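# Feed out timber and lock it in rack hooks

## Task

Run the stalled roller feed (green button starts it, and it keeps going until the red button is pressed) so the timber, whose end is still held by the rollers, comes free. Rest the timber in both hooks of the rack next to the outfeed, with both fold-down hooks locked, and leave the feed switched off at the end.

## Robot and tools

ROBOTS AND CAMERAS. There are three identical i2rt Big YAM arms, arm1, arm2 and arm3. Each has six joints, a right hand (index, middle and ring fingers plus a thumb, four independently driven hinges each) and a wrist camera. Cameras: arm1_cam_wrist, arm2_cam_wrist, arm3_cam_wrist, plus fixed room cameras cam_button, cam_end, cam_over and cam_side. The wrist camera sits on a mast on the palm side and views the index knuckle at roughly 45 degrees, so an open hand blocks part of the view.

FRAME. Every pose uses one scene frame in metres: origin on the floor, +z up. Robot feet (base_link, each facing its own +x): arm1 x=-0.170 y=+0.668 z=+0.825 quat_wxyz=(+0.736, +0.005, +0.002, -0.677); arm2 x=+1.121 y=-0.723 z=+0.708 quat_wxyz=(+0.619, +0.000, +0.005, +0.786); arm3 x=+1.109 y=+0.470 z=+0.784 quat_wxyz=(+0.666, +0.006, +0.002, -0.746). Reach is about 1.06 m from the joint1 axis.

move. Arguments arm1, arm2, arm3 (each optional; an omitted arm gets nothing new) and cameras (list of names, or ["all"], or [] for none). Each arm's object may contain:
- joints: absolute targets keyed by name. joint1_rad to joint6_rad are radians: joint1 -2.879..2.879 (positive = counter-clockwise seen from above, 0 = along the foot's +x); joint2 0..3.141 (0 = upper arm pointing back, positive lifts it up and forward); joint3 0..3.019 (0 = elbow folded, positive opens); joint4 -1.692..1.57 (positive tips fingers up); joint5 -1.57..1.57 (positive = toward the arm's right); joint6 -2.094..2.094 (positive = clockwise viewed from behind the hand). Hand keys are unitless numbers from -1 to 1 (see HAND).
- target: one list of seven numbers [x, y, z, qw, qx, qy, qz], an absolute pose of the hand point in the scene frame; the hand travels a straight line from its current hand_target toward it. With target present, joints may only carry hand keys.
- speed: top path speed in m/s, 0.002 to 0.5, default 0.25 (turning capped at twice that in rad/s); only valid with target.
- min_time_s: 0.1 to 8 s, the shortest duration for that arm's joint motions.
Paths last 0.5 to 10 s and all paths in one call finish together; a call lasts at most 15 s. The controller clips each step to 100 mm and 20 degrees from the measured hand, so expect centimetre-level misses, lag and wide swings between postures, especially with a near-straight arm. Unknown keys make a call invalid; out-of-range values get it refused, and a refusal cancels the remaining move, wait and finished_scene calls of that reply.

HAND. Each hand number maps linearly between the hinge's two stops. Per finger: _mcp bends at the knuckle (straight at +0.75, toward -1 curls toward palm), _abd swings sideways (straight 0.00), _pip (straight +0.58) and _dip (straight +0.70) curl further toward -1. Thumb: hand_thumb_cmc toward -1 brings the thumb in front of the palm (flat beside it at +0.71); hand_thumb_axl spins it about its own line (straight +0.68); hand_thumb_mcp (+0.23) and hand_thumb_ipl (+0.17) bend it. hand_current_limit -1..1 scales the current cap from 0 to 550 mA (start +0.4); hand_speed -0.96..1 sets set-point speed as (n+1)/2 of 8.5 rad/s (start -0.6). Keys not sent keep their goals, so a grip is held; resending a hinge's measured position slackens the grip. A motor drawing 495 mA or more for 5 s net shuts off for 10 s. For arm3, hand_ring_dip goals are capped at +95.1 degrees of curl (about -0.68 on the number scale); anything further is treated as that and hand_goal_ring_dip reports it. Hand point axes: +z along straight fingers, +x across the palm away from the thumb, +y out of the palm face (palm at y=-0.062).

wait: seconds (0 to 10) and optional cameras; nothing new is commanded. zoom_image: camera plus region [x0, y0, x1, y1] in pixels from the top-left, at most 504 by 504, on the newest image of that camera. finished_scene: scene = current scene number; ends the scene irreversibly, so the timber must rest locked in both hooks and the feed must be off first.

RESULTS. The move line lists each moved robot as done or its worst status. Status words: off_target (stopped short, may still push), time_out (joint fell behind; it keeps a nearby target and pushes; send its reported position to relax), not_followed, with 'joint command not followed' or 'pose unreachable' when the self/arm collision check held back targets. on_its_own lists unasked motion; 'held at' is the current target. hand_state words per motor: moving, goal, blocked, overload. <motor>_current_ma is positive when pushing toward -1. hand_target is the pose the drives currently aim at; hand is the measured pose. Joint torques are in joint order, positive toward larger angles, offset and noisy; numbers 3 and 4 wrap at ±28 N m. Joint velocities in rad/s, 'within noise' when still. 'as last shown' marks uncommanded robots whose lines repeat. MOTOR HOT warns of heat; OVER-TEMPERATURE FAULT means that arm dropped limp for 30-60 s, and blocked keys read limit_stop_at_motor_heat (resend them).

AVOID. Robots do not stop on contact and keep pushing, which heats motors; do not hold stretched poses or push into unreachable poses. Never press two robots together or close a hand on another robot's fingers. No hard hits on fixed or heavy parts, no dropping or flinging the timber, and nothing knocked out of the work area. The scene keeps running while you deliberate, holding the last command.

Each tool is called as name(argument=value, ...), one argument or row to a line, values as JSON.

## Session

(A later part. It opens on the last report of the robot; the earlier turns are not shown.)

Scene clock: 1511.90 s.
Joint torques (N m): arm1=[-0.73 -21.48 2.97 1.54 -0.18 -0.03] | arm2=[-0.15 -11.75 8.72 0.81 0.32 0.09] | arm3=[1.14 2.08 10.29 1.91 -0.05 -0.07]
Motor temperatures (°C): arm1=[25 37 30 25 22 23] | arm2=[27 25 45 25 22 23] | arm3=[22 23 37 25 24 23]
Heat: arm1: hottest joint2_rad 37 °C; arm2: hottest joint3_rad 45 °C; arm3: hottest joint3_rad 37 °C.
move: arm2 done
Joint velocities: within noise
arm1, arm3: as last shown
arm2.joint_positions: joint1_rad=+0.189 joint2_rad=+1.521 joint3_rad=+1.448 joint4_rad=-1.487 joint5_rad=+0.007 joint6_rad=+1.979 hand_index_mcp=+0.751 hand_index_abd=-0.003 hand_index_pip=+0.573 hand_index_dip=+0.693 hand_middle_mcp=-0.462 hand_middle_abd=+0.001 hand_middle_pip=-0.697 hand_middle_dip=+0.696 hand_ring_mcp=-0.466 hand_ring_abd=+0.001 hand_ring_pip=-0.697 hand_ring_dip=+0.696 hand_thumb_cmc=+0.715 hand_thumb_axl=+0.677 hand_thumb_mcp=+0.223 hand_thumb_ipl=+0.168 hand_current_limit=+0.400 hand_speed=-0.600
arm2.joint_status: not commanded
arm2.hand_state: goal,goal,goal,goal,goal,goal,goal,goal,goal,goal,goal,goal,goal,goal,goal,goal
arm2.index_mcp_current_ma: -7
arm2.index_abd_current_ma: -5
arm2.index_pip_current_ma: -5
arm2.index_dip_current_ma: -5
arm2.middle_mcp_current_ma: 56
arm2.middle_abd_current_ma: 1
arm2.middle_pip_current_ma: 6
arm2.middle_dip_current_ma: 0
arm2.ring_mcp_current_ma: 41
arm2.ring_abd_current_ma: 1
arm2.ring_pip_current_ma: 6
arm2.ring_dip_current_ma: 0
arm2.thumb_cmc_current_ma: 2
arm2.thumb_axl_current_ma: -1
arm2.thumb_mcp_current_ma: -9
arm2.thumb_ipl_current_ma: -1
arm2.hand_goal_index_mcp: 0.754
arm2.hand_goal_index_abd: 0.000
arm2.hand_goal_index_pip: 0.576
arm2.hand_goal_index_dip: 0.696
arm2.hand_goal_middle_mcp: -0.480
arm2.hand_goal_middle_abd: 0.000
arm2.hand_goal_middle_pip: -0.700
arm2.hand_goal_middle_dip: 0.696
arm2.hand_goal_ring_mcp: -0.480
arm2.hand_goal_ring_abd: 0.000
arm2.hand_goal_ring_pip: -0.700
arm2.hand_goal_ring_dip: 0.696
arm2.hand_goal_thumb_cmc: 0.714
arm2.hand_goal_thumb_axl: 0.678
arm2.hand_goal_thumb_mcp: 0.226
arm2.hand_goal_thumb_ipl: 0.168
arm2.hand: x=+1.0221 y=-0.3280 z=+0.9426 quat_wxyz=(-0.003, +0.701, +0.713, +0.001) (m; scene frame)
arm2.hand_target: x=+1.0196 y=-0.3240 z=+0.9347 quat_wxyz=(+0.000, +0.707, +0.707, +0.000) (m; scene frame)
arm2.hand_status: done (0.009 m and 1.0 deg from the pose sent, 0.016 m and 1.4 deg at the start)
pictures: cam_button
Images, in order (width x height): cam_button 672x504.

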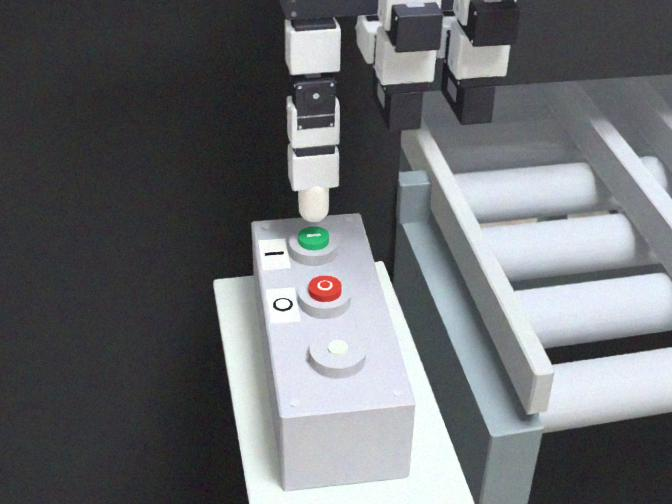

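move(
  arm2={"target": [1.016, -0.324, 0.888, 0, 0.7071, 0.7071, 0], "speed": 0.15},
  cameras=["cam_over", "cam_button"],
)

move(
  arm2={"target": [1.018, -0.326, 0.955, 0, 0.7071, 0.7071, 0], "speed": 0.3},
  cameras=["cam_over", "cam_button"],
)

move(
  arm2={"target": [1.078, -0.326, 0.950, 0, 0.7071, 0.7071, 0], "speed": 0.3},
  cameras=["cam_over", "cam_button"],
)

move(
  arm2={"target": [1.078, -0.326, 0.885, 0, 0.7071, 0.7071, 0], "speed": 0.2},
  cameras=["cam_over", "cam_button", "arm1_cam_wrist", "cam_side"],
)

Scene clock: 1525.27 s.
Joint torques (N m): arm1=[-0.62 -21.71 4.36 2.61 -0.14 -0.32] | arm2=[0.03 -9.82 5.76 1.8 0.31 0.11] | arm3=[0.97 1.79 10.32 1.88 -0.05 -0.08]
Motor temperatures (°C): arm1=[25 37 30 25 22 23] | arm2=[27 25 44 25 22 23] | arm3=[22 23 37 25 24 23]
Heat: arm1: hottest joint2_rad 37 °C; arm2: hottest joint3_rad 44 °C; arm3: hottest joint3_rad 37 °C.
move: arm2 off_target
Joint velocities: within noise
arm1, arm3: as last shown
arm1.joint_positions: joint1_rad=+0.032 joint2_rad=+2.735 joint3_rad=+1.368 joint4_rad=+1.321 joint5_rad=+0.124 joint6_rad=+0.029 hand_index_mcp=-0.354 hand_index_abd=-0.003 hand_index_pip=+0.578 hand_index_dip=-0.354 hand_middle_mcp=-0.355 hand_middle_abd=-0.002 hand_middle_pip=+0.581 hand_middle_dip=-0.348 hand_ring_mcp=-0.354 hand_ring_abd=-0.001 hand_ring_pip=+0.581 hand_ring_dip=-0.348 hand_thumb_cmc=-0.497 hand_thumb_axl=+0.680 hand_thumb_mcp=+0.157 hand_thumb_ipl=-0.102 hand_current_limit=+0.500 hand_speed=-0.600
arm1.index_mcp_current_ma: 5
arm1.middle_mcp_current_ma: 3
arm1.ring_mcp_current_ma: 4
arm1.thumb_cmc_current_ma: 2
arm1.hand: x=-0.1340 y=-0.0527 z=+0.7353 quat_wxyz=(+0.687, +0.726, -0.013, +0.006) (m; scene frame)
arm1.hand_target: x=-0.1242 y=-0.0613 z=+0.7626 quat_wxyz=(+0.706, +0.708, +0.001, +0.000) (m; scene frame)
arm2.joint_positions: joint1_rad=+0.200 joint2_rad=+1.515 joint3_rad=+1.388 joint4_rad=-1.400 joint5_rad=+0.007 joint6_rad=+1.986 hand_index_mcp=+0.726 hand_index_abd=+0.030 hand_index_pip=+0.560 hand_index_dip=+0.688 hand_middle_mcp=-0.462 hand_middle_abd=+0.001 hand_middle_pip=-0.697 hand_middle_dip=+0.696 hand_ring_mcp=-0.466 hand_ring_abd=+0.001 hand_ring_pip=-0.697 hand_ring_dip=+0.696 hand_thumb_cmc=+0.715 hand_thumb_axl=+0.677 hand_thumb_mcp=+0.223 hand_thumb_ipl=+0.168 hand_current_limit=+0.400 hand_speed=-0.600
arm2.joint_status: not commanded
arm2.hand_state: blocked,blocked,goal,goal,goal,goal,goal,goal,goal,goal,goal,goal,goal,goal,goal,goal
arm2.index_mcp_current_ma: -94
arm2.index_abd_current_ma: 79
arm2.index_pip_current_ma: -45
arm2.index_dip_current_ma: -21
arm2.middle_mcp_current_ma: 56
arm2.middle_abd_current_ma: 1
arm2.middle_pip_current_ma: 6
arm2.middle_dip_current_ma: 0
arm2.ring_mcp_current_ma: 41
arm2.ring_abd_current_ma: 1
arm2.ring_pip_current_ma: 6
arm2.ring_dip_current_ma: 0
arm2.thumb_cmc_current_ma: 2
arm2.thumb_axl_current_ma: -1
arm2.thumb_mcp_current_ma: -9
arm2.thumb_ipl_current_ma: -1
arm2.hand_goal_index_mcp: 0.754
arm2.hand_goal_index_abd: 0.000
arm2.hand_goal_index_pip: 0.576
arm2.hand_goal_index_dip: 0.696
arm2.hand_goal_middle_mcp: -0.480
arm2.hand_goal_middle_abd: 0.000
arm2.hand_goal_middle_pip: -0.700
arm2.hand_goal_middle_dip: 0.696
arm2.hand_goal_ring_mcp: -0.480
arm2.hand_goal_ring_abd: 0.000
arm2.hand_goal_ring_pip: -0.700
arm2.hand_goal_ring_dip: 0.696
arm2.hand_goal_thumb_cmc: 0.714
arm2.hand_goal_thumb_axl: 0.678
arm2.hand_goal_thumb_mcp: 0.226
arm2.hand_goal_thumb_ipl: 0.168
arm2.hand: x=+1.0159 y=-0.3262 z=+0.9208 quat_wxyz=(-0.019, +0.699, +0.714, +0.007) (m; scene frame)
arm2.hand_target: x=+1.0131 y=-0.3275 z=+0.8899 quat_wxyz=(+0.000, +0.704, +0.711, +0.000) (m; scene frame)
arm2.hand_status: off_target (0.033 m and 2.6 deg from the pose sent, 0.055 m and 1.0 deg at the start)
pictures: cam_button, cam_over
Images, in order (width x height): cam_button 672x504, cam_over 672x504.

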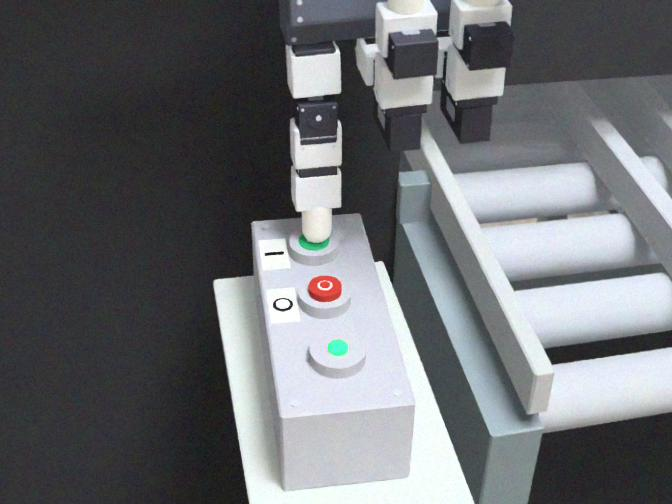

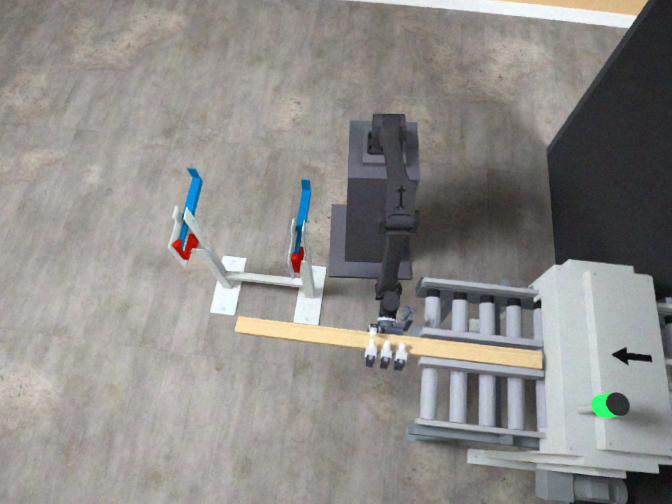

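Scene clock: 1526.40 s.
Joint torques (N m): arm1=[-0.26 -22.48 4.53 2.59 -0.13 -0.27] | arm2=[-0.91 -11.34 12.14 -0.27 0.25 0.08] | arm3=[0.97 1.67 10.32 1.87 -0.03 -0.07]
Motor temperatures (°C): arm1=[25 37 30 25 22 23] | arm2=[27 25 44 25 22 23] | arm3=[22 23 37 25 24 23]
Heat: arm1: hottest joint2_rad 37 °C; arm2: hottest joint3_rad 44 °C; arm3: hottest joint3_rad 37 °C.
move: arm2 off_target
Joint velocities: within noise
arm1: as last shown
arm2.joint_positions: joint1_rad=+0.188 joint2_rad=+1.515 joint3_rad=+1.446 joint4_rad=-1.513 joint5_rad=+0.007 joint6_rad=+1.986 hand_index_mcp=+0.749 hand_index_abd=-0.003 hand_index_pip=+0.573 hand_index_dip=+0.693 hand_middle_mcp=-0.462 hand_middle_abd=+0.001 hand_middle_pip=-0.697 hand_middle_dip=+0.696 hand_ring_mcp=-0.466 hand_ring_abd=+0.001 hand_ring_pip=-0.697 hand_ring_dip=+0.696 hand_thumb_cmc=+0.715 hand_thumb_axl=+0.677 hand_thumb_mcp=+0.223 hand_thumb_ipl=+0.168 hand_current_limit=+0.400 hand_speed=-0.600
arm2.joint_status: not commanded
arm2.hand_state: goal,goal,goal,goal,goal,goal,goal,goal,goal,goal,goal,goal,goal,goal,goal,goal
arm2.index_mcp_current_ma: -12
arm2.index_abd_current_ma: -5
arm2.index_pip_current_ma: -6
arm2.index_dip_current_ma: -5
arm2.middle_mcp_current_ma: 56
arm2.middle_abd_current_ma: 1
arm2.middle_pip_current_ma: 6
arm2.middle_dip_current_ma: 0
arm2.ring_mcp_current_ma: 41
arm2.ring_abd_current_ma: 1
arm2.ring_pip_current_ma: 6
arm2.ring_dip_current_ma: 0
arm2.thumb_cmc_current_ma: 2
arm2.thumb_axl_current_ma: -1
arm2.thumb_mcp_current_ma: -9
arm2.thumb_ipl_current_ma: -1
arm2.hand_goal_index_mcp: 0.754
arm2.hand_goal_index_abd: 0.000
arm2.hand_goal_index_pip: 0.576
arm2.hand_goal_index_dip: 0.696
arm2.hand_goal_middle_mcp: -0.480
arm2.hand_goal_middle_abd: 0.000
arm2.hand_goal_middle_pip: -0.700
arm2.hand_goal_middle_dip: 0.696
arm2.hand_goal_ring_mcp: -0.480
arm2.hand_goal_ring_abd: 0.000
arm2.hand_goal_ring_pip: -0.700
arm2.hand_goal_ring_dip: 0.696
arm2.hand_goal_thumb_cmc: 0.714
arm2.hand_goal_thumb_axl: 0.678
arm2.hand_goal_thumb_mcp: 0.226
arm2.hand_goal_thumb_ipl: 0.168
arm2.hand: x=+1.0257 y=-0.3352 z=+0.9458 quat_wxyz=(+0.007, +0.704, +0.710, -0.003) (m; scene frame)
arm2.hand_target: x=+1.0219 y=-0.3245 z=+0.9545 quat_wxyz=(-0.001, +0.711, +0.704, +0.000) (m; scene frame)
arm2.hand_status: off_target (0.015 m and 1.0 deg from the pose sent, 0.034 m and 2.6 deg at the start)
arm3.joint_positions: joint1_rad=-0.134 joint2_rad=+0.629 joint3_rad=+1.370 joint4_rad=-1.370 joint5_rad=-0.062 joint6_rad=+1.107 hand_index_mcp=+0.754 hand_index_abd=+0.000 hand_index_pip=+0.577 hand_index_dip=+0.696 hand_middle_mcp=+0.754 hand_middle_abd=+0.000 hand_middle_pip=+0.577 hand_middle_dip=+0.696 hand_ring_mcp=+0.754 hand_ring_abd=+0.000 hand_ring_pip=+0.577 hand_ring_dip=+0.696 hand_thumb_cmc=+0.714 hand_thumb_axl=+0.677 hand_thumb_mcp=+0.226 hand_thumb_ipl=+0.168 hand_current_limit=+0.400 hand_speed=-0.600
arm3.joint_status: not commanded
arm3.hand_state: goal,goal,goal,goal,goal,goal,goal,goal,goal,goal,goal,goal,goal,goal,goal,goal
arm3.index_mcp_current_ma: 0
arm3.index_abd_current_ma: 0
arm3.index_pip_current_ma: 0
arm3.index_dip_current_ma: 0
arm3.middle_mcp_current_ma: 0
arm3.middle_abd_current_ma: 0
arm3.middle_pip_current_ma: 0
arm3.middle_dip_current_ma: 0
arm3.ring_mcp_current_ma: 0
arm3.ring_abd_current_ma: 0
arm3.ring_pip_current_ma: 0
arm3.ring_dip_current_ma: 0
arm3.thumb_cmc_current_ma: 0
arm3.thumb_axl_current_ma: 0
arm3.thumb_mcp_current_ma: 0
arm3.thumb_ipl_current_ma: 0
arm3.hand_goal_index_mcp: 0.754
arm3.hand_goal_index_abd: 0.000
arm3.hand_goal_index_pip: 0.576
arm3.hand_goal_index_dip: 0.696
arm3.hand_goal_middle_mcp: 0.754
arm3.hand_goal_middle_abd: 0.000
arm3.hand_goal_middle_pip: 0.576
arm3.hand_goal_middle_dip: 0.696
arm3.hand_goal_ring_mcp: 0.754
arm3.hand_goal_ring_abd: 0.000
arm3.hand_goal_ring_pip: 0.576
arm3.hand_goal_ring_dip: 0.696
arm3.hand_goal_thumb_cmc: 0.714
arm3.hand_goal_thumb_axl: 0.678
arm3.hand_goal_thumb_mcp: 0.226
arm3.hand_goal_thumb_ipl: 0.168
arm3.hand: x=+0.9699 y=+0.2382 z=+1.3123 quat_wxyz=(+0.395, +0.705, -0.549, +0.214) (m; scene frame)
arm3.hand_target: x=+0.9704 y=+0.2405 z=+1.3241 quat_wxyz=(+0.406, +0.700, -0.545, +0.218) (m; scene frame)
arm3.hand_status: not commanded
pictures: cam_button, cam_over
Images, in order (width x height): cam_button 672x504, cam_over 672x504.

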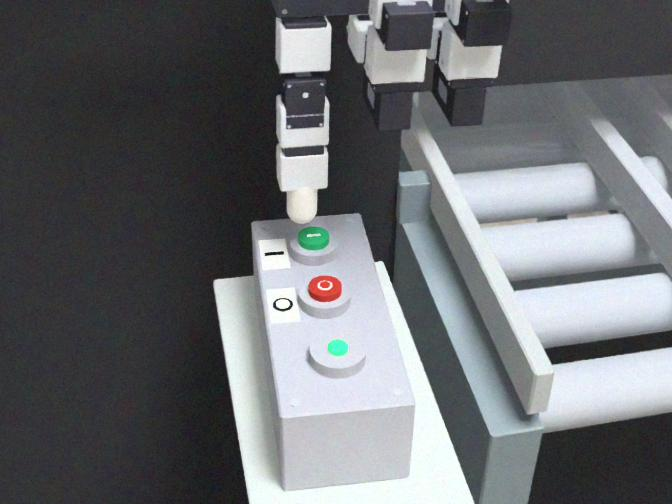

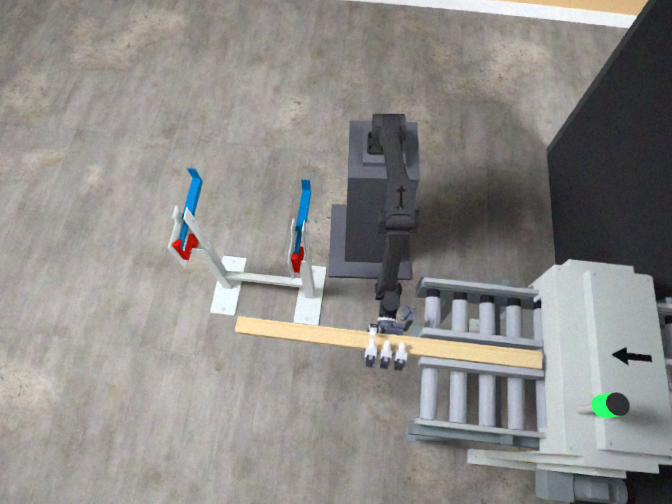

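Scene clock: 1527.70 s.
Joint torques (N m): arm1=[0.03 -21.71 4.64 2.54 -0.18 -0.29] | arm2=[-0.67 -13.86 8.55 0.51 0.24 -0.23] | arm3=[1.03 1.9 10.3 1.91 -0.06 -0.09]
Motor temperatures (°C): arm1=[25 37 30 25 22 23] | arm2=[27 25 44 25 22 23] | arm3=[22 23 37 25 24 23]
Heat: arm1: hottest joint2_rad 37 °C; arm2: hottest joint3_rad 44 °C; arm3: hottest joint3_rad 37 °C.
move: arm2 done
Joint velocities: within noise
arm1, arm3: as last shown
arm2.joint_positions: joint1_rad=+0.068 joint2_rad=+1.492 joint3_rad=+1.423 joint4_rad=-1.513 joint5_rad=+0.007 joint6_rad=+1.892 hand_index_mcp=+0.751 hand_index_abd=-0.003 hand_index_pip=+0.573 hand_index_dip=+0.693 hand_middle_mcp=-0.462 hand_middle_abd=+0.001 hand_middle_pip=-0.697 hand_middle_dip=+0.696 hand_ring_mcp=-0.466 hand_ring_abd=+0.001 hand_ring_pip=-0.697 hand_ring_dip=+0.696 hand_thumb_cmc=+0.715 hand_thumb_axl=+0.677 hand_thumb_mcp=+0.223 hand_thumb_ipl=+0.168 hand_current_limit=+0.400 hand_speed=-0.600
arm2.joint_status: not commanded
arm2.hand_state: goal,goal,goal,goal,goal,goal,goal,goal,goal,goal,goal,goal,goal,goal,goal,goal
arm2.index_mcp_current_ma: -7
arm2.index_abd_current_ma: -5
arm2.index_pip_current_ma: -5
arm2.index_dip_current_ma: -5
arm2.middle_mcp_current_ma: 56
arm2.middle_abd_current_ma: 1
arm2.middle_pip_current_ma: 5
arm2.middle_dip_current_ma: 0
arm2.ring_mcp_current_ma: 41
arm2.ring_abd_current_ma: 1
arm2.ring_pip_current_ma: 6
arm2.ring_dip_current_ma: 0
arm2.thumb_cmc_current_ma: 1
arm2.thumb_axl_current_ma: -1
arm2.thumb_mcp_current_ma: -9
arm2.thumb_ipl_current_ma: -1
arm2.hand_goal_index_mcp: 0.754
arm2.hand_goal_index_abd: 0.000
arm2.hand_goal_index_pip: 0.576
arm2.hand_goal_index_dip: 0.696
arm2.hand_goal_middle_mcp: -0.480
arm2.hand_goal_middle_abd: 0.000
arm2.hand_goal_middle_pip: -0.700
arm2.hand_goal_middle_dip: 0.696
arm2.hand_goal_ring_mcp: -0.480
arm2.hand_goal_ring_abd: 0.000
arm2.hand_goal_ring_pip: -0.700
arm2.hand_goal_ring_dip: 0.696
arm2.hand_goal_thumb_cmc: 0.714
arm2.hand_goal_thumb_axl: 0.678
arm2.hand_goal_thumb_mcp: 0.226
arm2.hand_goal_thumb_ipl: 0.168
arm2.hand: x=+1.0777 y=-0.3270 z=+0.9464 quat_wxyz=(+0.007, +0.713, +0.701, -0.004) (m; scene frame)
arm2.hand_target: x=+1.0773 y=-0.3264 z=+0.9500 quat_wxyz=(-0.001, +0.706, +0.708, -0.001) (m; scene frame)
arm2.hand_status: done (0.004 m and 1.3 deg from the pose sent, 0.053 m and 1.0 deg at the start)
pictures: cam_button, cam_over
Images, in order (width x height): cam_button 672x504, cam_over 672x504.

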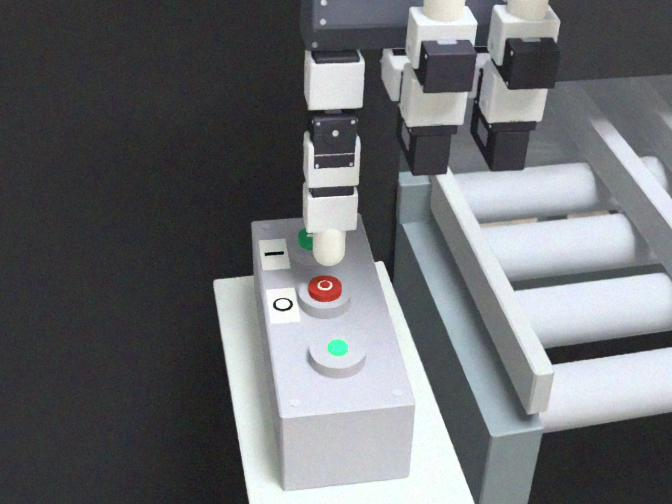

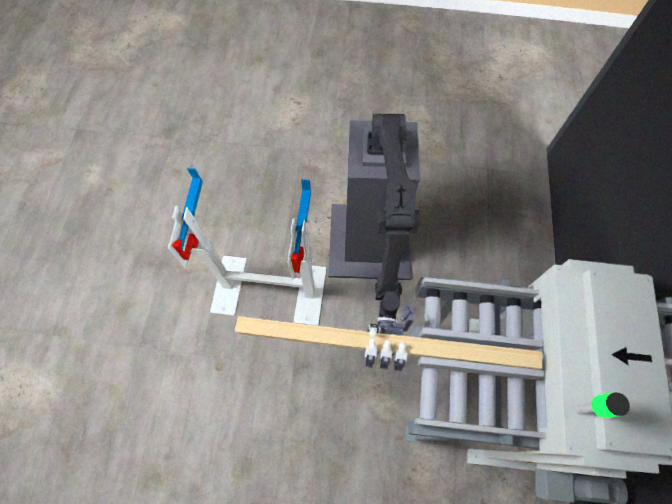

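Scene clock: 1529.00 s.
Joint torques (N m): arm1=[-0.32 -22.07 4.44 2.51 -0.16 -0.3] | arm2=[-0.15 -7.59 5.39 1.83 0.29 -0.22] | arm3=[0.85 1.85 10.28 1.92 -0.04 -0.09]
Motor temperatures (°C): arm1=[25 38 30 25 22 23] | arm2=[27 25 44 25 22 23] | arm3=[22 23 37 25 24 23]
Heat: arm1: hottest joint2_rad 38 °C; arm2: hottest joint3_rad 44 °C; arm3: hottest joint3_rad 37 °C.
move: arm2 off_target
Joint velocities: within noise
arm1, arm3: as last shown
arm2.joint_positions: joint1_rad=+0.077 joint2_rad=+1.449 joint3_rad=+1.318 joint4_rad=-1.389 joint5_rad=+0.007 joint6_rad=+1.900 hand_index_mcp=+0.727 hand_index_abd=+0.036 hand_index_pip=+0.561 hand_index_dip=+0.688 hand_middle_mcp=-0.462 hand_middle_abd=+0.001 hand_middle_pip=-0.697 hand_middle_dip=+0.696 hand_ring_mcp=-0.466 hand_ring_abd=+0.001 hand_ring_pip=-0.697 hand_ring_dip=+0.696 hand_thumb_cmc=+0.715 hand_thumb_axl=+0.677 hand_thumb_mcp=+0.222 hand_thumb_ipl=+0.168 hand_current_limit=+0.400 hand_speed=-0.600
arm2.joint_status: not commanded
arm2.hand_state: blocked,blocked,goal,goal,goal,goal,goal,goal,goal,goal,goal,goal,goal,goal,goal,goal
arm2.index_mcp_current_ma: -89
arm2.index_abd_current_ma: 98
arm2.index_pip_current_ma: -43
arm2.index_dip_current_ma: -20
arm2.middle_mcp_current_ma: 54
arm2.middle_abd_current_ma: 1
arm2.middle_pip_current_ma: 5
arm2.middle_dip_current_ma: 0
arm2.ring_mcp_current_ma: 40
arm2.ring_abd_current_ma: 1
arm2.ring_pip_current_ma: 6
arm2.ring_dip_current_ma: 0
arm2.thumb_cmc_current_ma: 1
arm2.thumb_axl_current_ma: -1
arm2.thumb_mcp_current_ma: -11
arm2.thumb_ipl_current_ma: -1
arm2.hand_goal_index_mcp: 0.754
arm2.hand_goal_index_abd: 0.000
arm2.hand_goal_index_pip: 0.576
arm2.hand_goal_index_dip: 0.696
arm2.hand_goal_middle_mcp: -0.480
arm2.hand_goal_middle_abd: 0.000
arm2.hand_goal_middle_pip: -0.700
arm2.hand_goal_middle_dip: 0.696
arm2.hand_goal_ring_mcp: -0.480
arm2.hand_goal_ring_abd: 0.000
arm2.hand_goal_ring_pip: -0.700
arm2.hand_goal_ring_dip: 0.696
arm2.hand_goal_thumb_cmc: 0.714
arm2.hand_goal_thumb_axl: 0.678
arm2.hand_goal_thumb_mcp: 0.226
arm2.hand_goal_thumb_ipl: 0.168
arm2.hand: x=+1.0749 y=-0.3317 z=+0.9211 quat_wxyz=(-0.021, +0.712, +0.701, +0.010) (m; scene frame)
arm2.hand_target: x=+1.0750 y=-0.3303 z=+0.8872 quat_wxyz=(+0.000, +0.707, +0.707, +0.000) (m; scene frame)
arm2.hand_status: off_target (0.037 m and 2.8 deg from the pose sent, 0.061 m and 1.3 deg at the start)
pictures: arm1_cam_wrist, cam_button, cam_over, cam_side
Images, in order (width x height): arm1_cam_wrist 672x504, cam_button 672x504, cam_over 672x504, cam_side 672x504.

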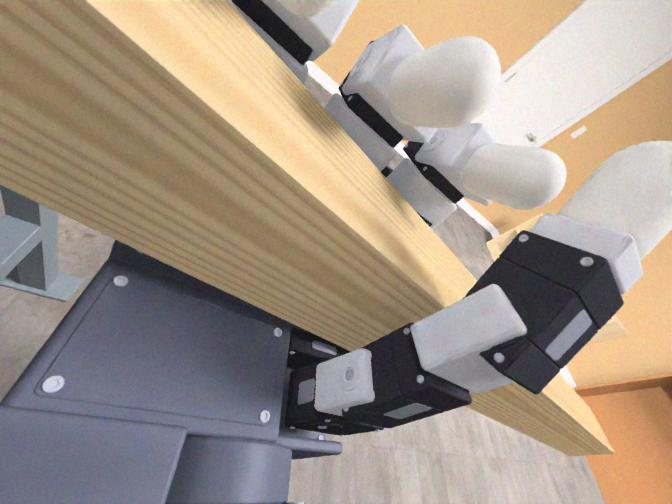

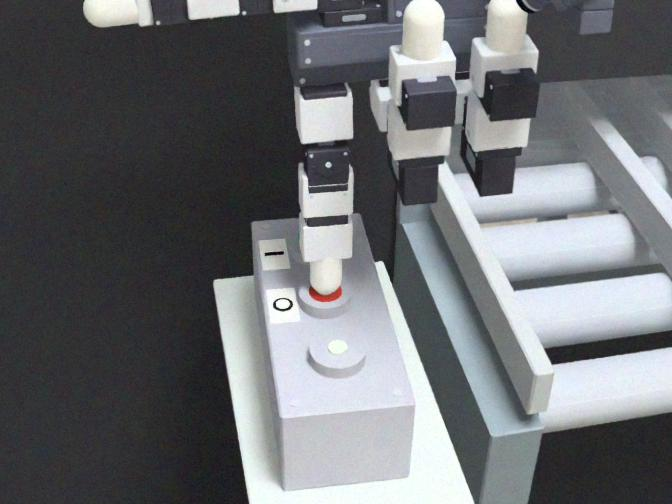

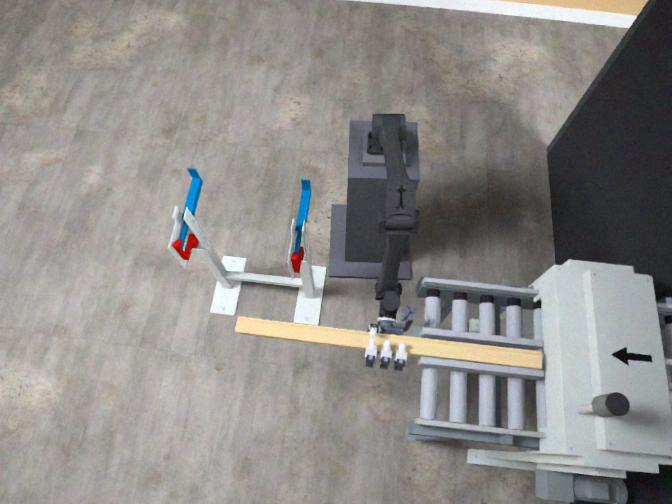

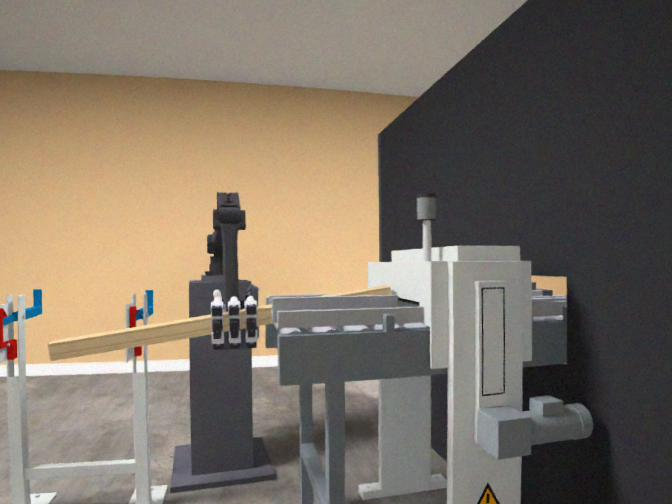

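move(
  arm1={"joints": {"hand_ring_mcp": -0.55, "hand_ring_dip": -0.95, "hand_middle_mcp": -0.55, "hand_middle_dip": -0.95, "hand_index_mcp": -0.5, "hand_index_dip": -0.7, "hand_current_limit": 0.7}},
  arm2={"target": [1.078, -0.326, 0.96, 0, 0.7071, 0.7071, 0], "speed": 0.15},
  cameras=["arm1_cam_wrist", "cam_over", "cam_side", "cam_button"],
)

zoom_image(
  camera="cam_side",
  region=[30, 240, 450, 400],
)

Scene clock: 1539.50 s.
Joint torques (N m): arm1=[-0.91 -22.24 4.53 2.54 -0.13 -0.65] | arm2=[-0.5 -10.81 12.16 -0.24 0.3 -0.26] | arm3=[0.97 2.02 10.33 1.85 -0.05 -0.07]
Motor temperatures (°C): arm1=[25 38 31 25 22 24] | arm2=[27 25 44 25 22 23] | arm3=[22 23 37 25 24 23]
Heat: arm1: hottest joint2_rad 38 °C; arm2: hottest joint3_rad 44 °C; arm3: hottest joint3_rad 37 °C.
move: arm1 off_target; arm2 off_target
Joint velocities: within noise
arm1.joint_positions: joint1_rad=+0.033 joint2_rad=+2.735 joint3_rad=+1.369 joint4_rad=+1.321 joint5_rad=+0.124 joint6_rad=+0.070 hand_index_mcp=-0.495 hand_index_abd=-0.003 hand_index_pip=+0.581 hand_index_dip=-0.697 hand_middle_mcp=-0.511 hand_middle_abd=-0.002 hand_middle_pip=+0.601 hand_middle_dip=-0.821 hand_ring_mcp=-0.512 hand_ring_abd=-0.002 hand_ring_pip=+0.602 hand_ring_dip=-0.729 hand_thumb_cmc=-0.497 hand_thumb_axl=+0.680 hand_thumb_mcp=+0.161 hand_thumb_ipl=-0.101 hand_current_limit=+0.700 hand_speed=-0.600
arm1.joint_status: hand_middle_mcp off_target (ended at -0.511, target -0.550); hand_middle_dip off_target (ended at -0.821, target -0.950); hand_ring_mcp off_target (ended at -0.512, target -0.550); hand_ring_dip off_target (ended at -0.729, target -0.950); the others done
arm1.hand_state: goal,goal,goal,goal,blocked,goal,blocked,blocked,blocked,goal,blocked,blocked,goal,goal,goal,goal
arm1.index_mcp_current_ma: 3
arm1.index_abd_current_ma: -1
arm1.index_pip_current_ma: 1
arm1.index_dip_current_ma: 1
arm1.middle_mcp_current_ma: 73
arm1.middle_abd_current_ma: -1
arm1.middle_pip_current_ma: 29
arm1.middle_dip_current_ma: 397
arm1.ring_mcp_current_ma: 70
arm1.ring_abd_current_ma: -1
arm1.ring_pip_current_ma: 31
arm1.ring_dip_current_ma: 467
arm1.thumb_cmc_current_ma: 2
arm1.thumb_axl_current_ma: 1
arm1.thumb_mcp_current_ma: 0
arm1.thumb_ipl_current_ma: 0
arm1.hand_goal_index_mcp: -0.500
arm1.hand_goal_index_abd: 0.000
arm1.hand_goal_index_pip: 0.578
arm1.hand_goal_index_dip: -0.700
arm1.hand_goal_middle_mcp: -0.550
arm1.hand_goal_middle_abd: 0.000
arm1.hand_goal_middle_pip: 0.578
arm1.hand_goal_middle_dip: -0.950
arm1.hand_goal_ring_mcp: -0.550
arm1.hand_goal_ring_abd: 0.000
arm1.hand_goal_ring_pip: 0.578
arm1.hand_goal_ring_dip: -0.950
arm1.hand_goal_thumb_cmc: -0.500
arm1.hand_goal_thumb_axl: 0.678
arm1.hand_goal_thumb_mcp: 0.160
arm1.hand_goal_thumb_ipl: -0.100
arm1.hand: x=-0.1363 y=-0.0530 z=+0.7347 quat_wxyz=(+0.688, +0.725, -0.027, +0.021) (m; scene frame)
arm1.hand_target: x=-0.1232 y=-0.0616 z=+0.7632 quat_wxyz=(+0.707, +0.707, +0.001, +0.002) (m; scene frame)
arm1.hand_status: not commanded
arm2.joint_positions: joint1_rad=+0.065 joint2_rad=+1.458 joint3_rad=+1.396 joint4_rad=-1.519 joint5_rad=+0.007 joint6_rad=+1.886 hand_index_mcp=+0.749 hand_index_abd=-0.003 hand_index_pip=+0.573 hand_index_dip=+0.693 hand_middle_mcp=-0.462 hand_middle_abd=+0.001 hand_middle_pip=-0.697 hand_middle_dip=+0.696 hand_ring_mcp=-0.466 hand_ring_abd=+0.001 hand_ring_pip=-0.697 hand_ring_dip=+0.696 hand_thumb_cmc=+0.715 hand_thumb_axl=+0.677 hand_thumb_mcp=+0.222 hand_thumb_ipl=+0.168 hand_current_limit=+0.400 hand_speed=-0.600
arm2.joint_status: not commanded
arm2.hand_state: goal,goal,goal,goal,goal,goal,goal,goal,goal,goal,goal,goal,goal,goal,goal,goal
arm2.index_mcp_current_ma: -11
arm2.index_abd_current_ma: -5
arm2.index_pip_current_ma: -6
arm2.index_dip_current_ma: -5
arm2.middle_mcp_current_ma: 54
arm2.middle_abd_current_ma: 1
arm2.middle_pip_current_ma: 5
arm2.middle_dip_current_ma: 0
arm2.ring_mcp_current_ma: 40
arm2.ring_abd_current_ma: 1
arm2.ring_pip_current_ma: 6
arm2.ring_dip_current_ma: 0
arm2.thumb_cmc_current_ma: 1
arm2.thumb_axl_current_ma: -1
arm2.thumb_mcp_current_ma: -11
arm2.thumb_ipl_current_ma: -1
arm2.hand_goal_index_mcp: 0.754
arm2.hand_goal_index_abd: 0.000
arm2.hand_goal_index_pip: 0.576
arm2.hand_goal_index_dip: 0.696
arm2.hand_goal_middle_mcp: -0.480
arm2.hand_goal_middle_abd: 0.000
arm2.hand_goal_middle_pip: -0.700
arm2.hand_goal_middle_dip: 0.696
arm2.hand_goal_ring_mcp: -0.480
arm2.hand_goal_ring_abd: 0.000
arm2.hand_goal_ring_pip: -0.700
arm2.hand_goal_ring_dip: 0.696
arm2.hand_goal_thumb_cmc: 0.714
arm2.hand_goal_thumb_axl: 0.678
arm2.hand_goal_thumb_mcp: 0.226
arm2.hand_goal_thumb_ipl: 0.168
arm2.hand: x=+1.0829 y=-0.3385 z=+0.9498 quat_wxyz=(+0.007, +0.712, +0.702, -0.004) (m; scene frame)
arm2.hand_target: x=+1.0822 y=-0.3250 z=+0.9591 quat_wxyz=(+0.000, +0.708, +0.706, +0.000) (m; scene frame)
arm2.hand_status: off_target (0.017 m and 1.2 deg from the pose sent, 0.039 m and 2.8 deg at the start)
arm3: as last shown
pictures: arm1_cam_wrist, cam_button, cam_over, cam_side
Images, in order (width x height): arm1_cam_wrist 672x504, cam_button 672x504, cam_over 672x504, cam_side 672x504.

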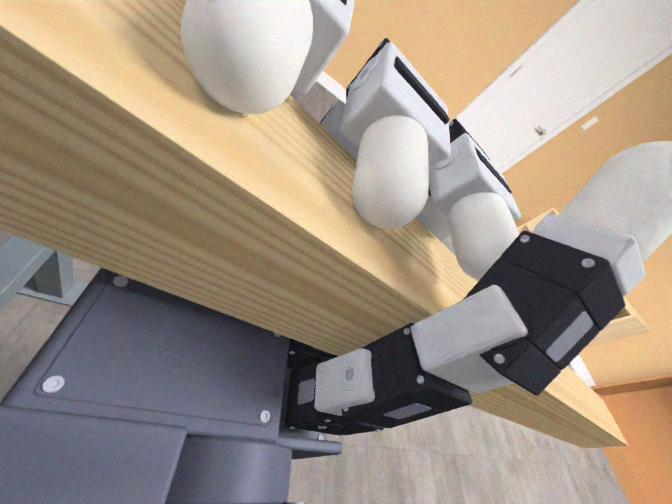

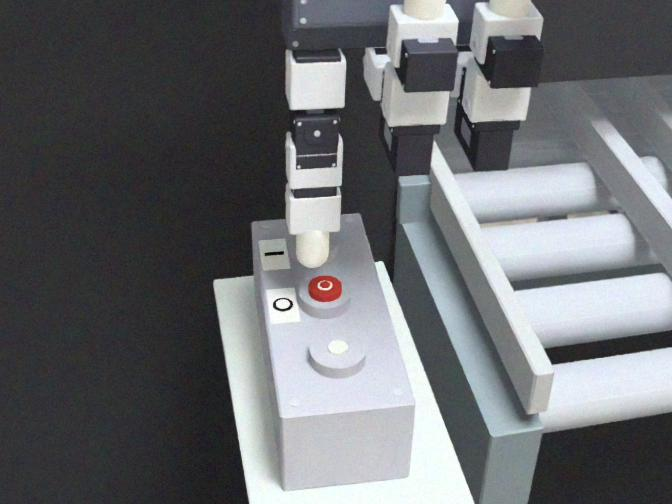

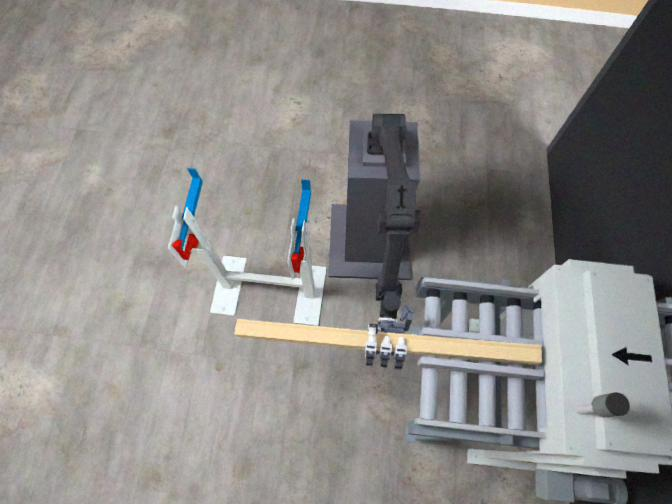

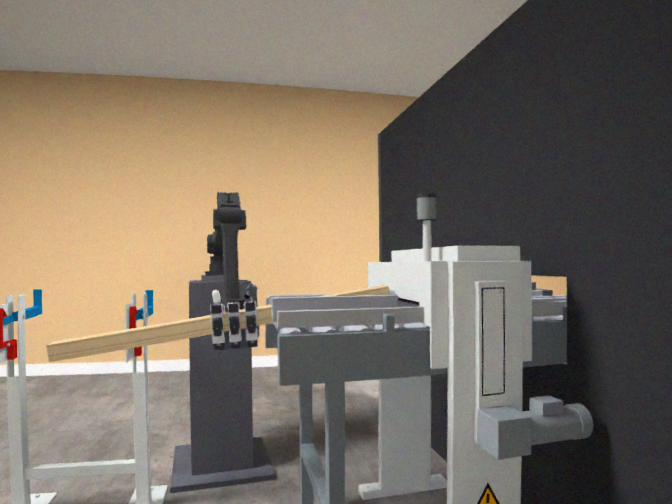

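Scaled by 1.200 from the camera's 672x504 image, which has a finer 960x720 frame.

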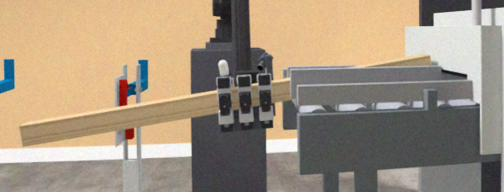

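move(
  arm1={"target": [-0.15, -0.062, 0.80, 0.7044, 0.7044, 0.0616, -0.0616], "speed": 0.04},
  arm2={"target": [1.15, -0.40, 1.10, 0, 0.7071, 0.7071, 0], "speed": 0.15},
  cameras=["arm1_cam_wrist", "cam_over", "cam_side"],
)

zoom_image(
  camera="cam_side",
  region=[30, 240, 450, 400],
)

Scene clock: 1624.17 s.
Joint torques (N m): arm1=[-3.31 -23.94 2.95 2.22 -0.78 -0.87] | arm2=[-1.61 -7.82 12.07 0.29 0.5 -0.26] | arm3=[0.79 1.73 10.32 1.91 -0.05 -0.08]
Motor temperatures (°C): arm1=[25 39 31 25 22 25] | arm2=[27 25 50 25 22 23] | arm3=[22 23 37 25 24 23]
Heat: arm1: hottest joint2_rad 39 °C; arm2: hottest joint3_rad 50 °C; arm3: hottest joint3_rad 37 °C.
move: arm1 off_target; arm2 off_target
Joint velocities: within noise
arm1.joint_positions: joint1_rad=+0.001 joint2_rad=+2.680 joint3_rad=+1.325 joint4_rad=+1.313 joint5_rad=+0.075 joint6_rad=-0.071 hand_index_mcp=-0.495 hand_index_abd=-0.003 hand_index_pip=+0.581 hand_index_dip=-0.697 hand_middle_mcp=-0.505 hand_middle_abd=-0.008 hand_middle_pip=+0.601 hand_middle_dip=-0.833 hand_ring_mcp=-0.496 hand_ring_abd=-0.008 hand_ring_pip=+0.599 hand_ring_dip=-0.758 hand_thumb_cmc=-0.498 hand_thumb_axl=+0.680 hand_thumb_mcp=+0.161 hand_thumb_ipl=-0.101 hand_current_limit=+0.700 hand_speed=-0.600
arm1.joint_status: not commanded
arm1.hand_state: goal,goal,goal,goal,blocked,goal,blocked,blocked,blocked,goal,blocked,blocked,goal,goal,goal,goal
arm1.index_mcp_current_ma: 3
arm1.index_abd_current_ma: -1
arm1.index_pip_current_ma: 1
arm1.index_dip_current_ma: 1
arm1.middle_mcp_current_ma: 87
arm1.middle_abd_current_ma: -5
arm1.middle_pip_current_ma: 29
arm1.middle_dip_current_ma: 339
arm1.ring_mcp_current_ma: 116
arm1.ring_abd_current_ma: -5
arm1.ring_pip_current_ma: 26
arm1.ring_dip_current_ma: 467
arm1.thumb_cmc_current_ma: 1
arm1.thumb_axl_current_ma: 1
arm1.thumb_mcp_current_ma: 0
arm1.thumb_ipl_current_ma: 0
arm1.hand_goal_index_mcp: -0.500
arm1.hand_goal_index_abd: 0.000
arm1.hand_goal_index_pip: 0.578
arm1.hand_goal_index_dip: -0.700
arm1.hand_goal_middle_mcp: -0.550
arm1.hand_goal_middle_abd: 0.000
arm1.hand_goal_middle_pip: 0.578
arm1.hand_goal_middle_dip: -0.950
arm1.hand_goal_ring_mcp: -0.550
arm1.hand_goal_ring_abd: 0.000
arm1.hand_goal_ring_pip: 0.578
arm1.hand_goal_ring_dip: -0.950
arm1.hand_goal_thumb_cmc: -0.500
arm1.hand_goal_thumb_axl: 0.678
arm1.hand_goal_thumb_mcp: 0.160
arm1.hand_goal_thumb_ipl: -0.100
arm1.on_its_own: hand_ring_dip moved -0.029 toward your old target -0.950
arm1.hand: x=-0.1393 y=-0.0539 z=+0.7599 quat_wxyz=(+0.689, +0.724, +0.029, -0.021) (m; scene frame)
arm1.hand_target: x=-0.1446 y=-0.0623 z=+0.7989 quat_wxyz=(+0.705, +0.704, +0.061, -0.059) (m; scene frame)
arm1.hand_status: off_target (0.042 m and 6.6 deg from the pose sent, 0.067 m and 14.2 deg at the start)
arm2.joint_positions: joint1_rad=-0.026 joint2_rad=+1.162 joint3_rad=+1.469 joint4_rad=-1.677 joint5_rad=+0.051 joint6_rad=+1.792 hand_index_mcp=+0.749 hand_index_abd=-0.002 hand_index_pip=+0.573 hand_index_dip=+0.693 hand_middle_mcp=-0.462 hand_middle_abd=+0.001 hand_middle_pip=-0.697 hand_middle_dip=+0.696 hand_ring_mcp=-0.466 hand_ring_abd=+0.001 hand_ring_pip=-0.697 hand_ring_dip=+0.696 hand_thumb_cmc=+0.715 hand_thumb_axl=+0.677 hand_thumb_mcp=+0.222 hand_thumb_ipl=+0.168 hand_current_limit=+0.400 hand_speed=-0.600
arm2.joint_status: not commanded
arm2.hand_state: goal,goal,goal,goal,goal,goal,goal,goal,goal,goal,goal,goal,goal,goal,goal,goal
arm2.index_mcp_current_ma: -11
arm2.index_abd_current_ma: -4
arm2.index_pip_current_ma: -6
arm2.index_dip_current_ma: -5
arm2.middle_mcp_current_ma: 54
arm2.middle_abd_current_ma: 1
arm2.middle_pip_current_ma: 5
arm2.middle_dip_current_ma: 0
arm2.ring_mcp_current_ma: 40
arm2.ring_abd_current_ma: 1
arm2.ring_pip_current_ma: 6
arm2.ring_dip_current_ma: 0
arm2.thumb_cmc_current_ma: 1
arm2.thumb_axl_current_ma: -1
arm2.thumb_mcp_current_ma: -11
arm2.thumb_ipl_current_ma: -1
arm2.hand_goal_index_mcp: 0.754
arm2.hand_goal_index_abd: 0.000
arm2.hand_goal_index_pip: 0.576
arm2.hand_goal_index_dip: 0.696
arm2.hand_goal_middle_mcp: -0.480
arm2.hand_goal_middle_abd: 0.000
arm2.hand_goal_middle_pip: -0.700
arm2.hand_goal_middle_dip: 0.696
arm2.hand_goal_ring_mcp: -0.480
arm2.hand_goal_ring_abd: 0.000
arm2.hand_goal_ring_pip: -0.700
arm2.hand_goal_ring_dip: 0.696
arm2.hand_goal_thumb_cmc: 0.714
arm2.hand_goal_thumb_axl: 0.678
arm2.hand_goal_thumb_mcp: 0.226
arm2.hand_goal_thumb_ipl: 0.168
arm2.hand: x=+1.1448 y=-0.4027 z=+1.0798 quat_wxyz=(-0.070, +0.709, +0.698, +0.071) (m; scene frame)
arm2.hand_target: x=+1.1487 y=-0.3994 z=+1.0991 quat_wxyz=(-0.084, +0.705, +0.699, +0.085) (m; scene frame)
arm2.hand_status: off_target (0.021 m and 11.5 deg from the pose sent, 0.176 m and 1.2 deg at the start; a joint's target at an end of its range on 55 of 85 steps)
arm3: as last shown
pictures: arm1_cam_wrist, cam_over, cam_side
Images, in order (width x height): arm1_cam_wrist 672x504, cam_over 672x504, cam_side 672x504.

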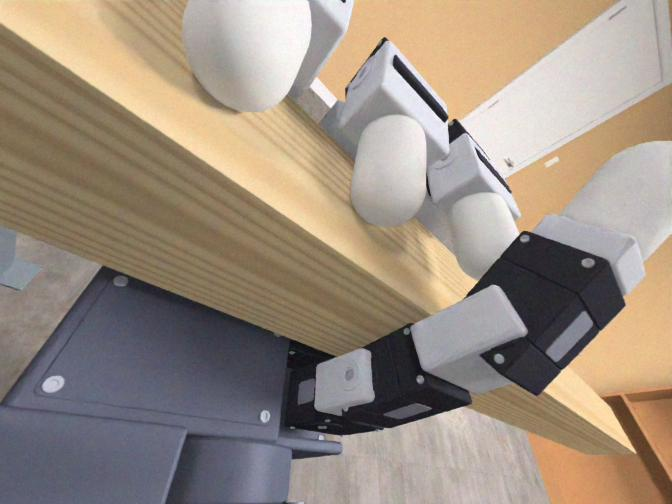

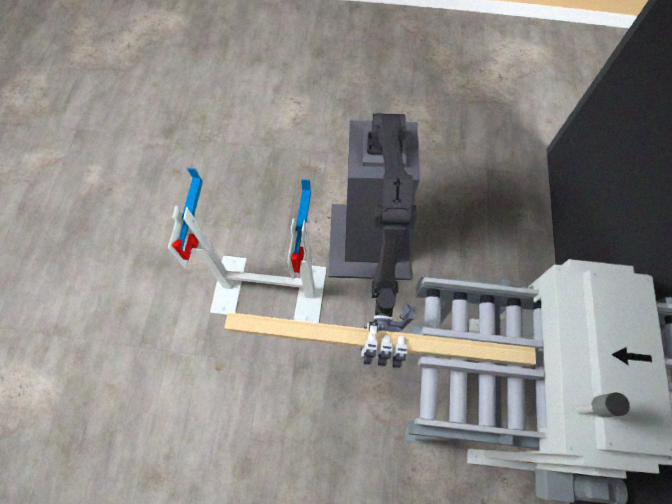

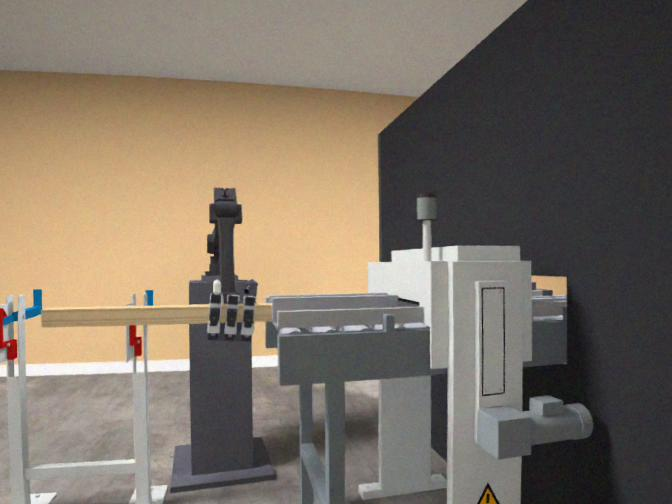

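Scaled by 1.200 from the camera's 672x504 image, which has a finer 960x720 frame.

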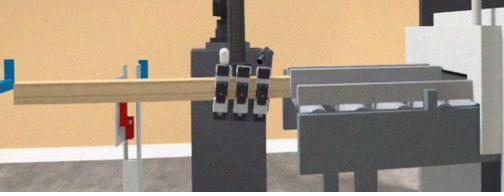

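move(
  arm1={"target": [-0.17, -0.062, 0.86, 0.7018, 0.7018, 0.0862, -0.0862], "speed": 0.05, "joints": {"hand_current_limit": 0.78, "hand_ring_dip": -1.0, "hand_middle_dip": -1.0}},
  cameras=["arm1_cam_wrist", "cam_over", "cam_side"],
)

zoom_image(
  camera="cam_side",
  region=[10, 220, 450, 400],
)

Scene clock: 1638.23 s.
Joint torques (N m): arm1=[-3.08 -25.47 3.47 2.73 -0.79 -0.78] | arm2=[-1.55 -7.47 12.1 0.43 0.49 -0.28] | arm3=[1.03 1.96 10.3 1.84 -0.05 -0.07]
Motor temperatures (°C): arm1=[25 38 31 25 22 26] | arm2=[27 25 51 25 22 23] | arm3=[22 23 37 25 24 23]
Heat: arm1: hottest joint2_rad 38 °C; arm2: hottest joint3_rad 51 °C; arm3: hottest joint3_rad 37 °C.
move: arm1 off_target
Joint velocities: within noise
arm1.joint_positions: joint1_rad=-0.054 joint2_rad=+2.557 joint3_rad=+1.233 joint4_rad=+1.243 joint5_rad=+0.029 joint6_rad=-0.145 hand_index_mcp=-0.495 hand_index_abd=-0.003 hand_index_pip=+0.581 hand_index_dip=-0.697 hand_middle_mcp=-0.501 hand_middle_abd=-0.015 hand_middle_pip=+0.601 hand_middle_dip=-0.852 hand_ring_mcp=-0.489 hand_ring_abd=-0.014 hand_ring_pip=+0.599 hand_ring_dip=-0.785 hand_thumb_cmc=-0.498 hand_thumb_axl=+0.680 hand_thumb_mcp=+0.161 hand_thumb_ipl=-0.101 hand_current_limit=+0.780 hand_speed=-0.600
arm1.joint_status: hand_middle_dip off_target (ended at -0.852, target -1.000); hand_ring_dip off_target (ended at -0.785, target -1.000); the others done
arm1.hand_state: goal,goal,goal,goal,blocked,goal,blocked,blocked,blocked,goal,blocked,blocked,goal,goal,goal,goal
arm1.index_mcp_current_ma: 3
arm1.index_abd_current_ma: -1
arm1.index_pip_current_ma: 1
arm1.index_dip_current_ma: 1
arm1.middle_mcp_current_ma: 99
arm1.middle_abd_current_ma: -13
arm1.middle_pip_current_ma: 29
arm1.middle_dip_current_ma: 485
arm1.ring_mcp_current_ma: 138
arm1.ring_abd_current_ma: -11
arm1.ring_pip_current_ma: 26
arm1.ring_dip_current_ma: 489
arm1.thumb_cmc_current_ma: 1
arm1.thumb_axl_current_ma: 1
arm1.thumb_mcp_current_ma: 0
arm1.thumb_ipl_current_ma: 0
arm1.hand_goal_index_mcp: -0.500
arm1.hand_goal_index_abd: 0.000
arm1.hand_goal_index_pip: 0.578
arm1.hand_goal_index_dip: -0.700
arm1.hand_goal_middle_mcp: -0.550
arm1.hand_goal_middle_abd: 0.000
arm1.hand_goal_middle_pip: 0.578
arm1.hand_goal_middle_dip: -1.000
arm1.hand_goal_ring_mcp: -0.550
arm1.hand_goal_ring_abd: 0.000
arm1.hand_goal_ring_pip: 0.578
arm1.hand_goal_ring_dip: -1.000
arm1.hand_goal_thumb_cmc: -0.500
arm1.hand_goal_thumb_axl: 0.678
arm1.hand_goal_thumb_mcp: 0.160
arm1.hand_goal_thumb_ipl: -0.100
arm1.hand: x=-0.1650 y=-0.0541 z=+0.7978 quat_wxyz=(+0.673, +0.737, +0.053, -0.048) (m; scene frame)
arm1.hand_target: x=-0.1690 y=-0.0623 z=+0.8570 quat_wxyz=(+0.702, +0.702, +0.083, -0.086) (m; scene frame)
arm1.hand_status: off_target (0.063 m and 7.8 deg from the pose sent, 0.105 m and 10.4 deg at the start)
arm2, arm3: as last shown
arm2.joint_positions: joint1_rad=-0.026 joint2_rad=+1.162 joint3_rad=+1.469 joint4_rad=-1.677 joint5_rad=+0.051 joint6_rad=+1.791 hand_index_mcp=+0.749 hand_index_abd=-0.002 hand_index_pip=+0.573 hand_index_dip=+0.693 hand_middle_mcp=-0.462 hand_middle_abd=+0.001 hand_middle_pip=-0.697 hand_middle_dip=+0.696 hand_ring_mcp=-0.466 hand_ring_abd=+0.001 hand_ring_pip=-0.697 hand_ring_dip=+0.696 hand_thumb_cmc=+0.715 hand_thumb_axl=+0.677 hand_thumb_mcp=+0.222 hand_thumb_ipl=+0.168 hand_current_limit=+0.400 hand_speed=-0.600
arm2.hand: x=+1.1449 y=-0.4025 z=+1.0798 quat_wxyz=(-0.070, +0.709, +0.698, +0.071) (m; scene frame)
pictures: arm1_cam_wrist, cam_over, cam_side
Images, in order (width x height): arm1_cam_wrist 672x504, cam_over 672x504, cam_side 672x504.

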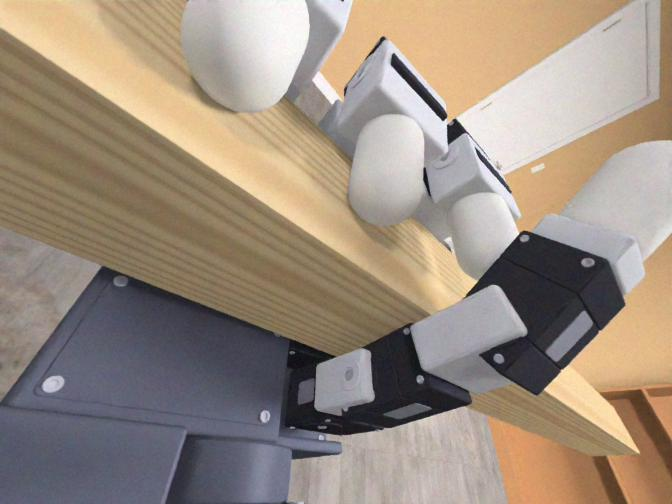

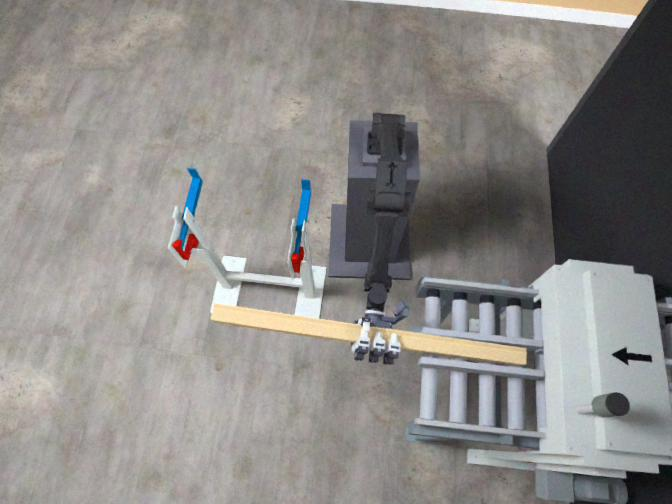

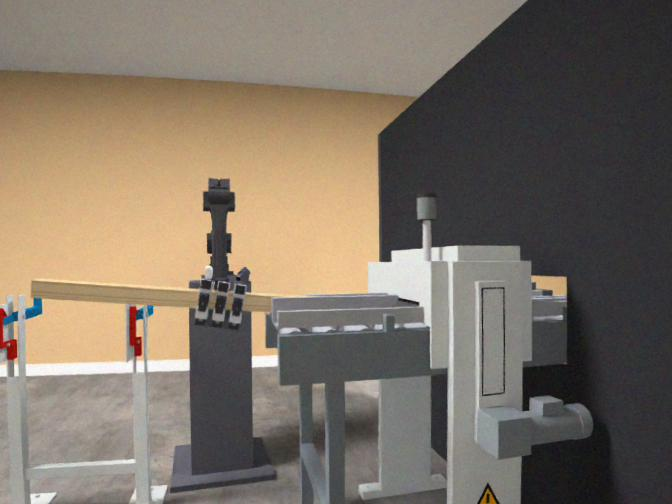

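Scaled by 1.145 from the camera's 672x504 image, which has a finer 960x720 frame.

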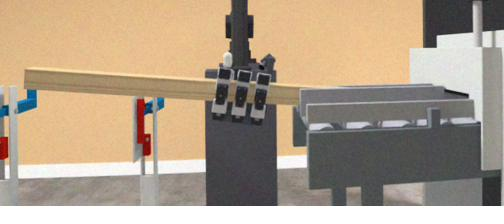

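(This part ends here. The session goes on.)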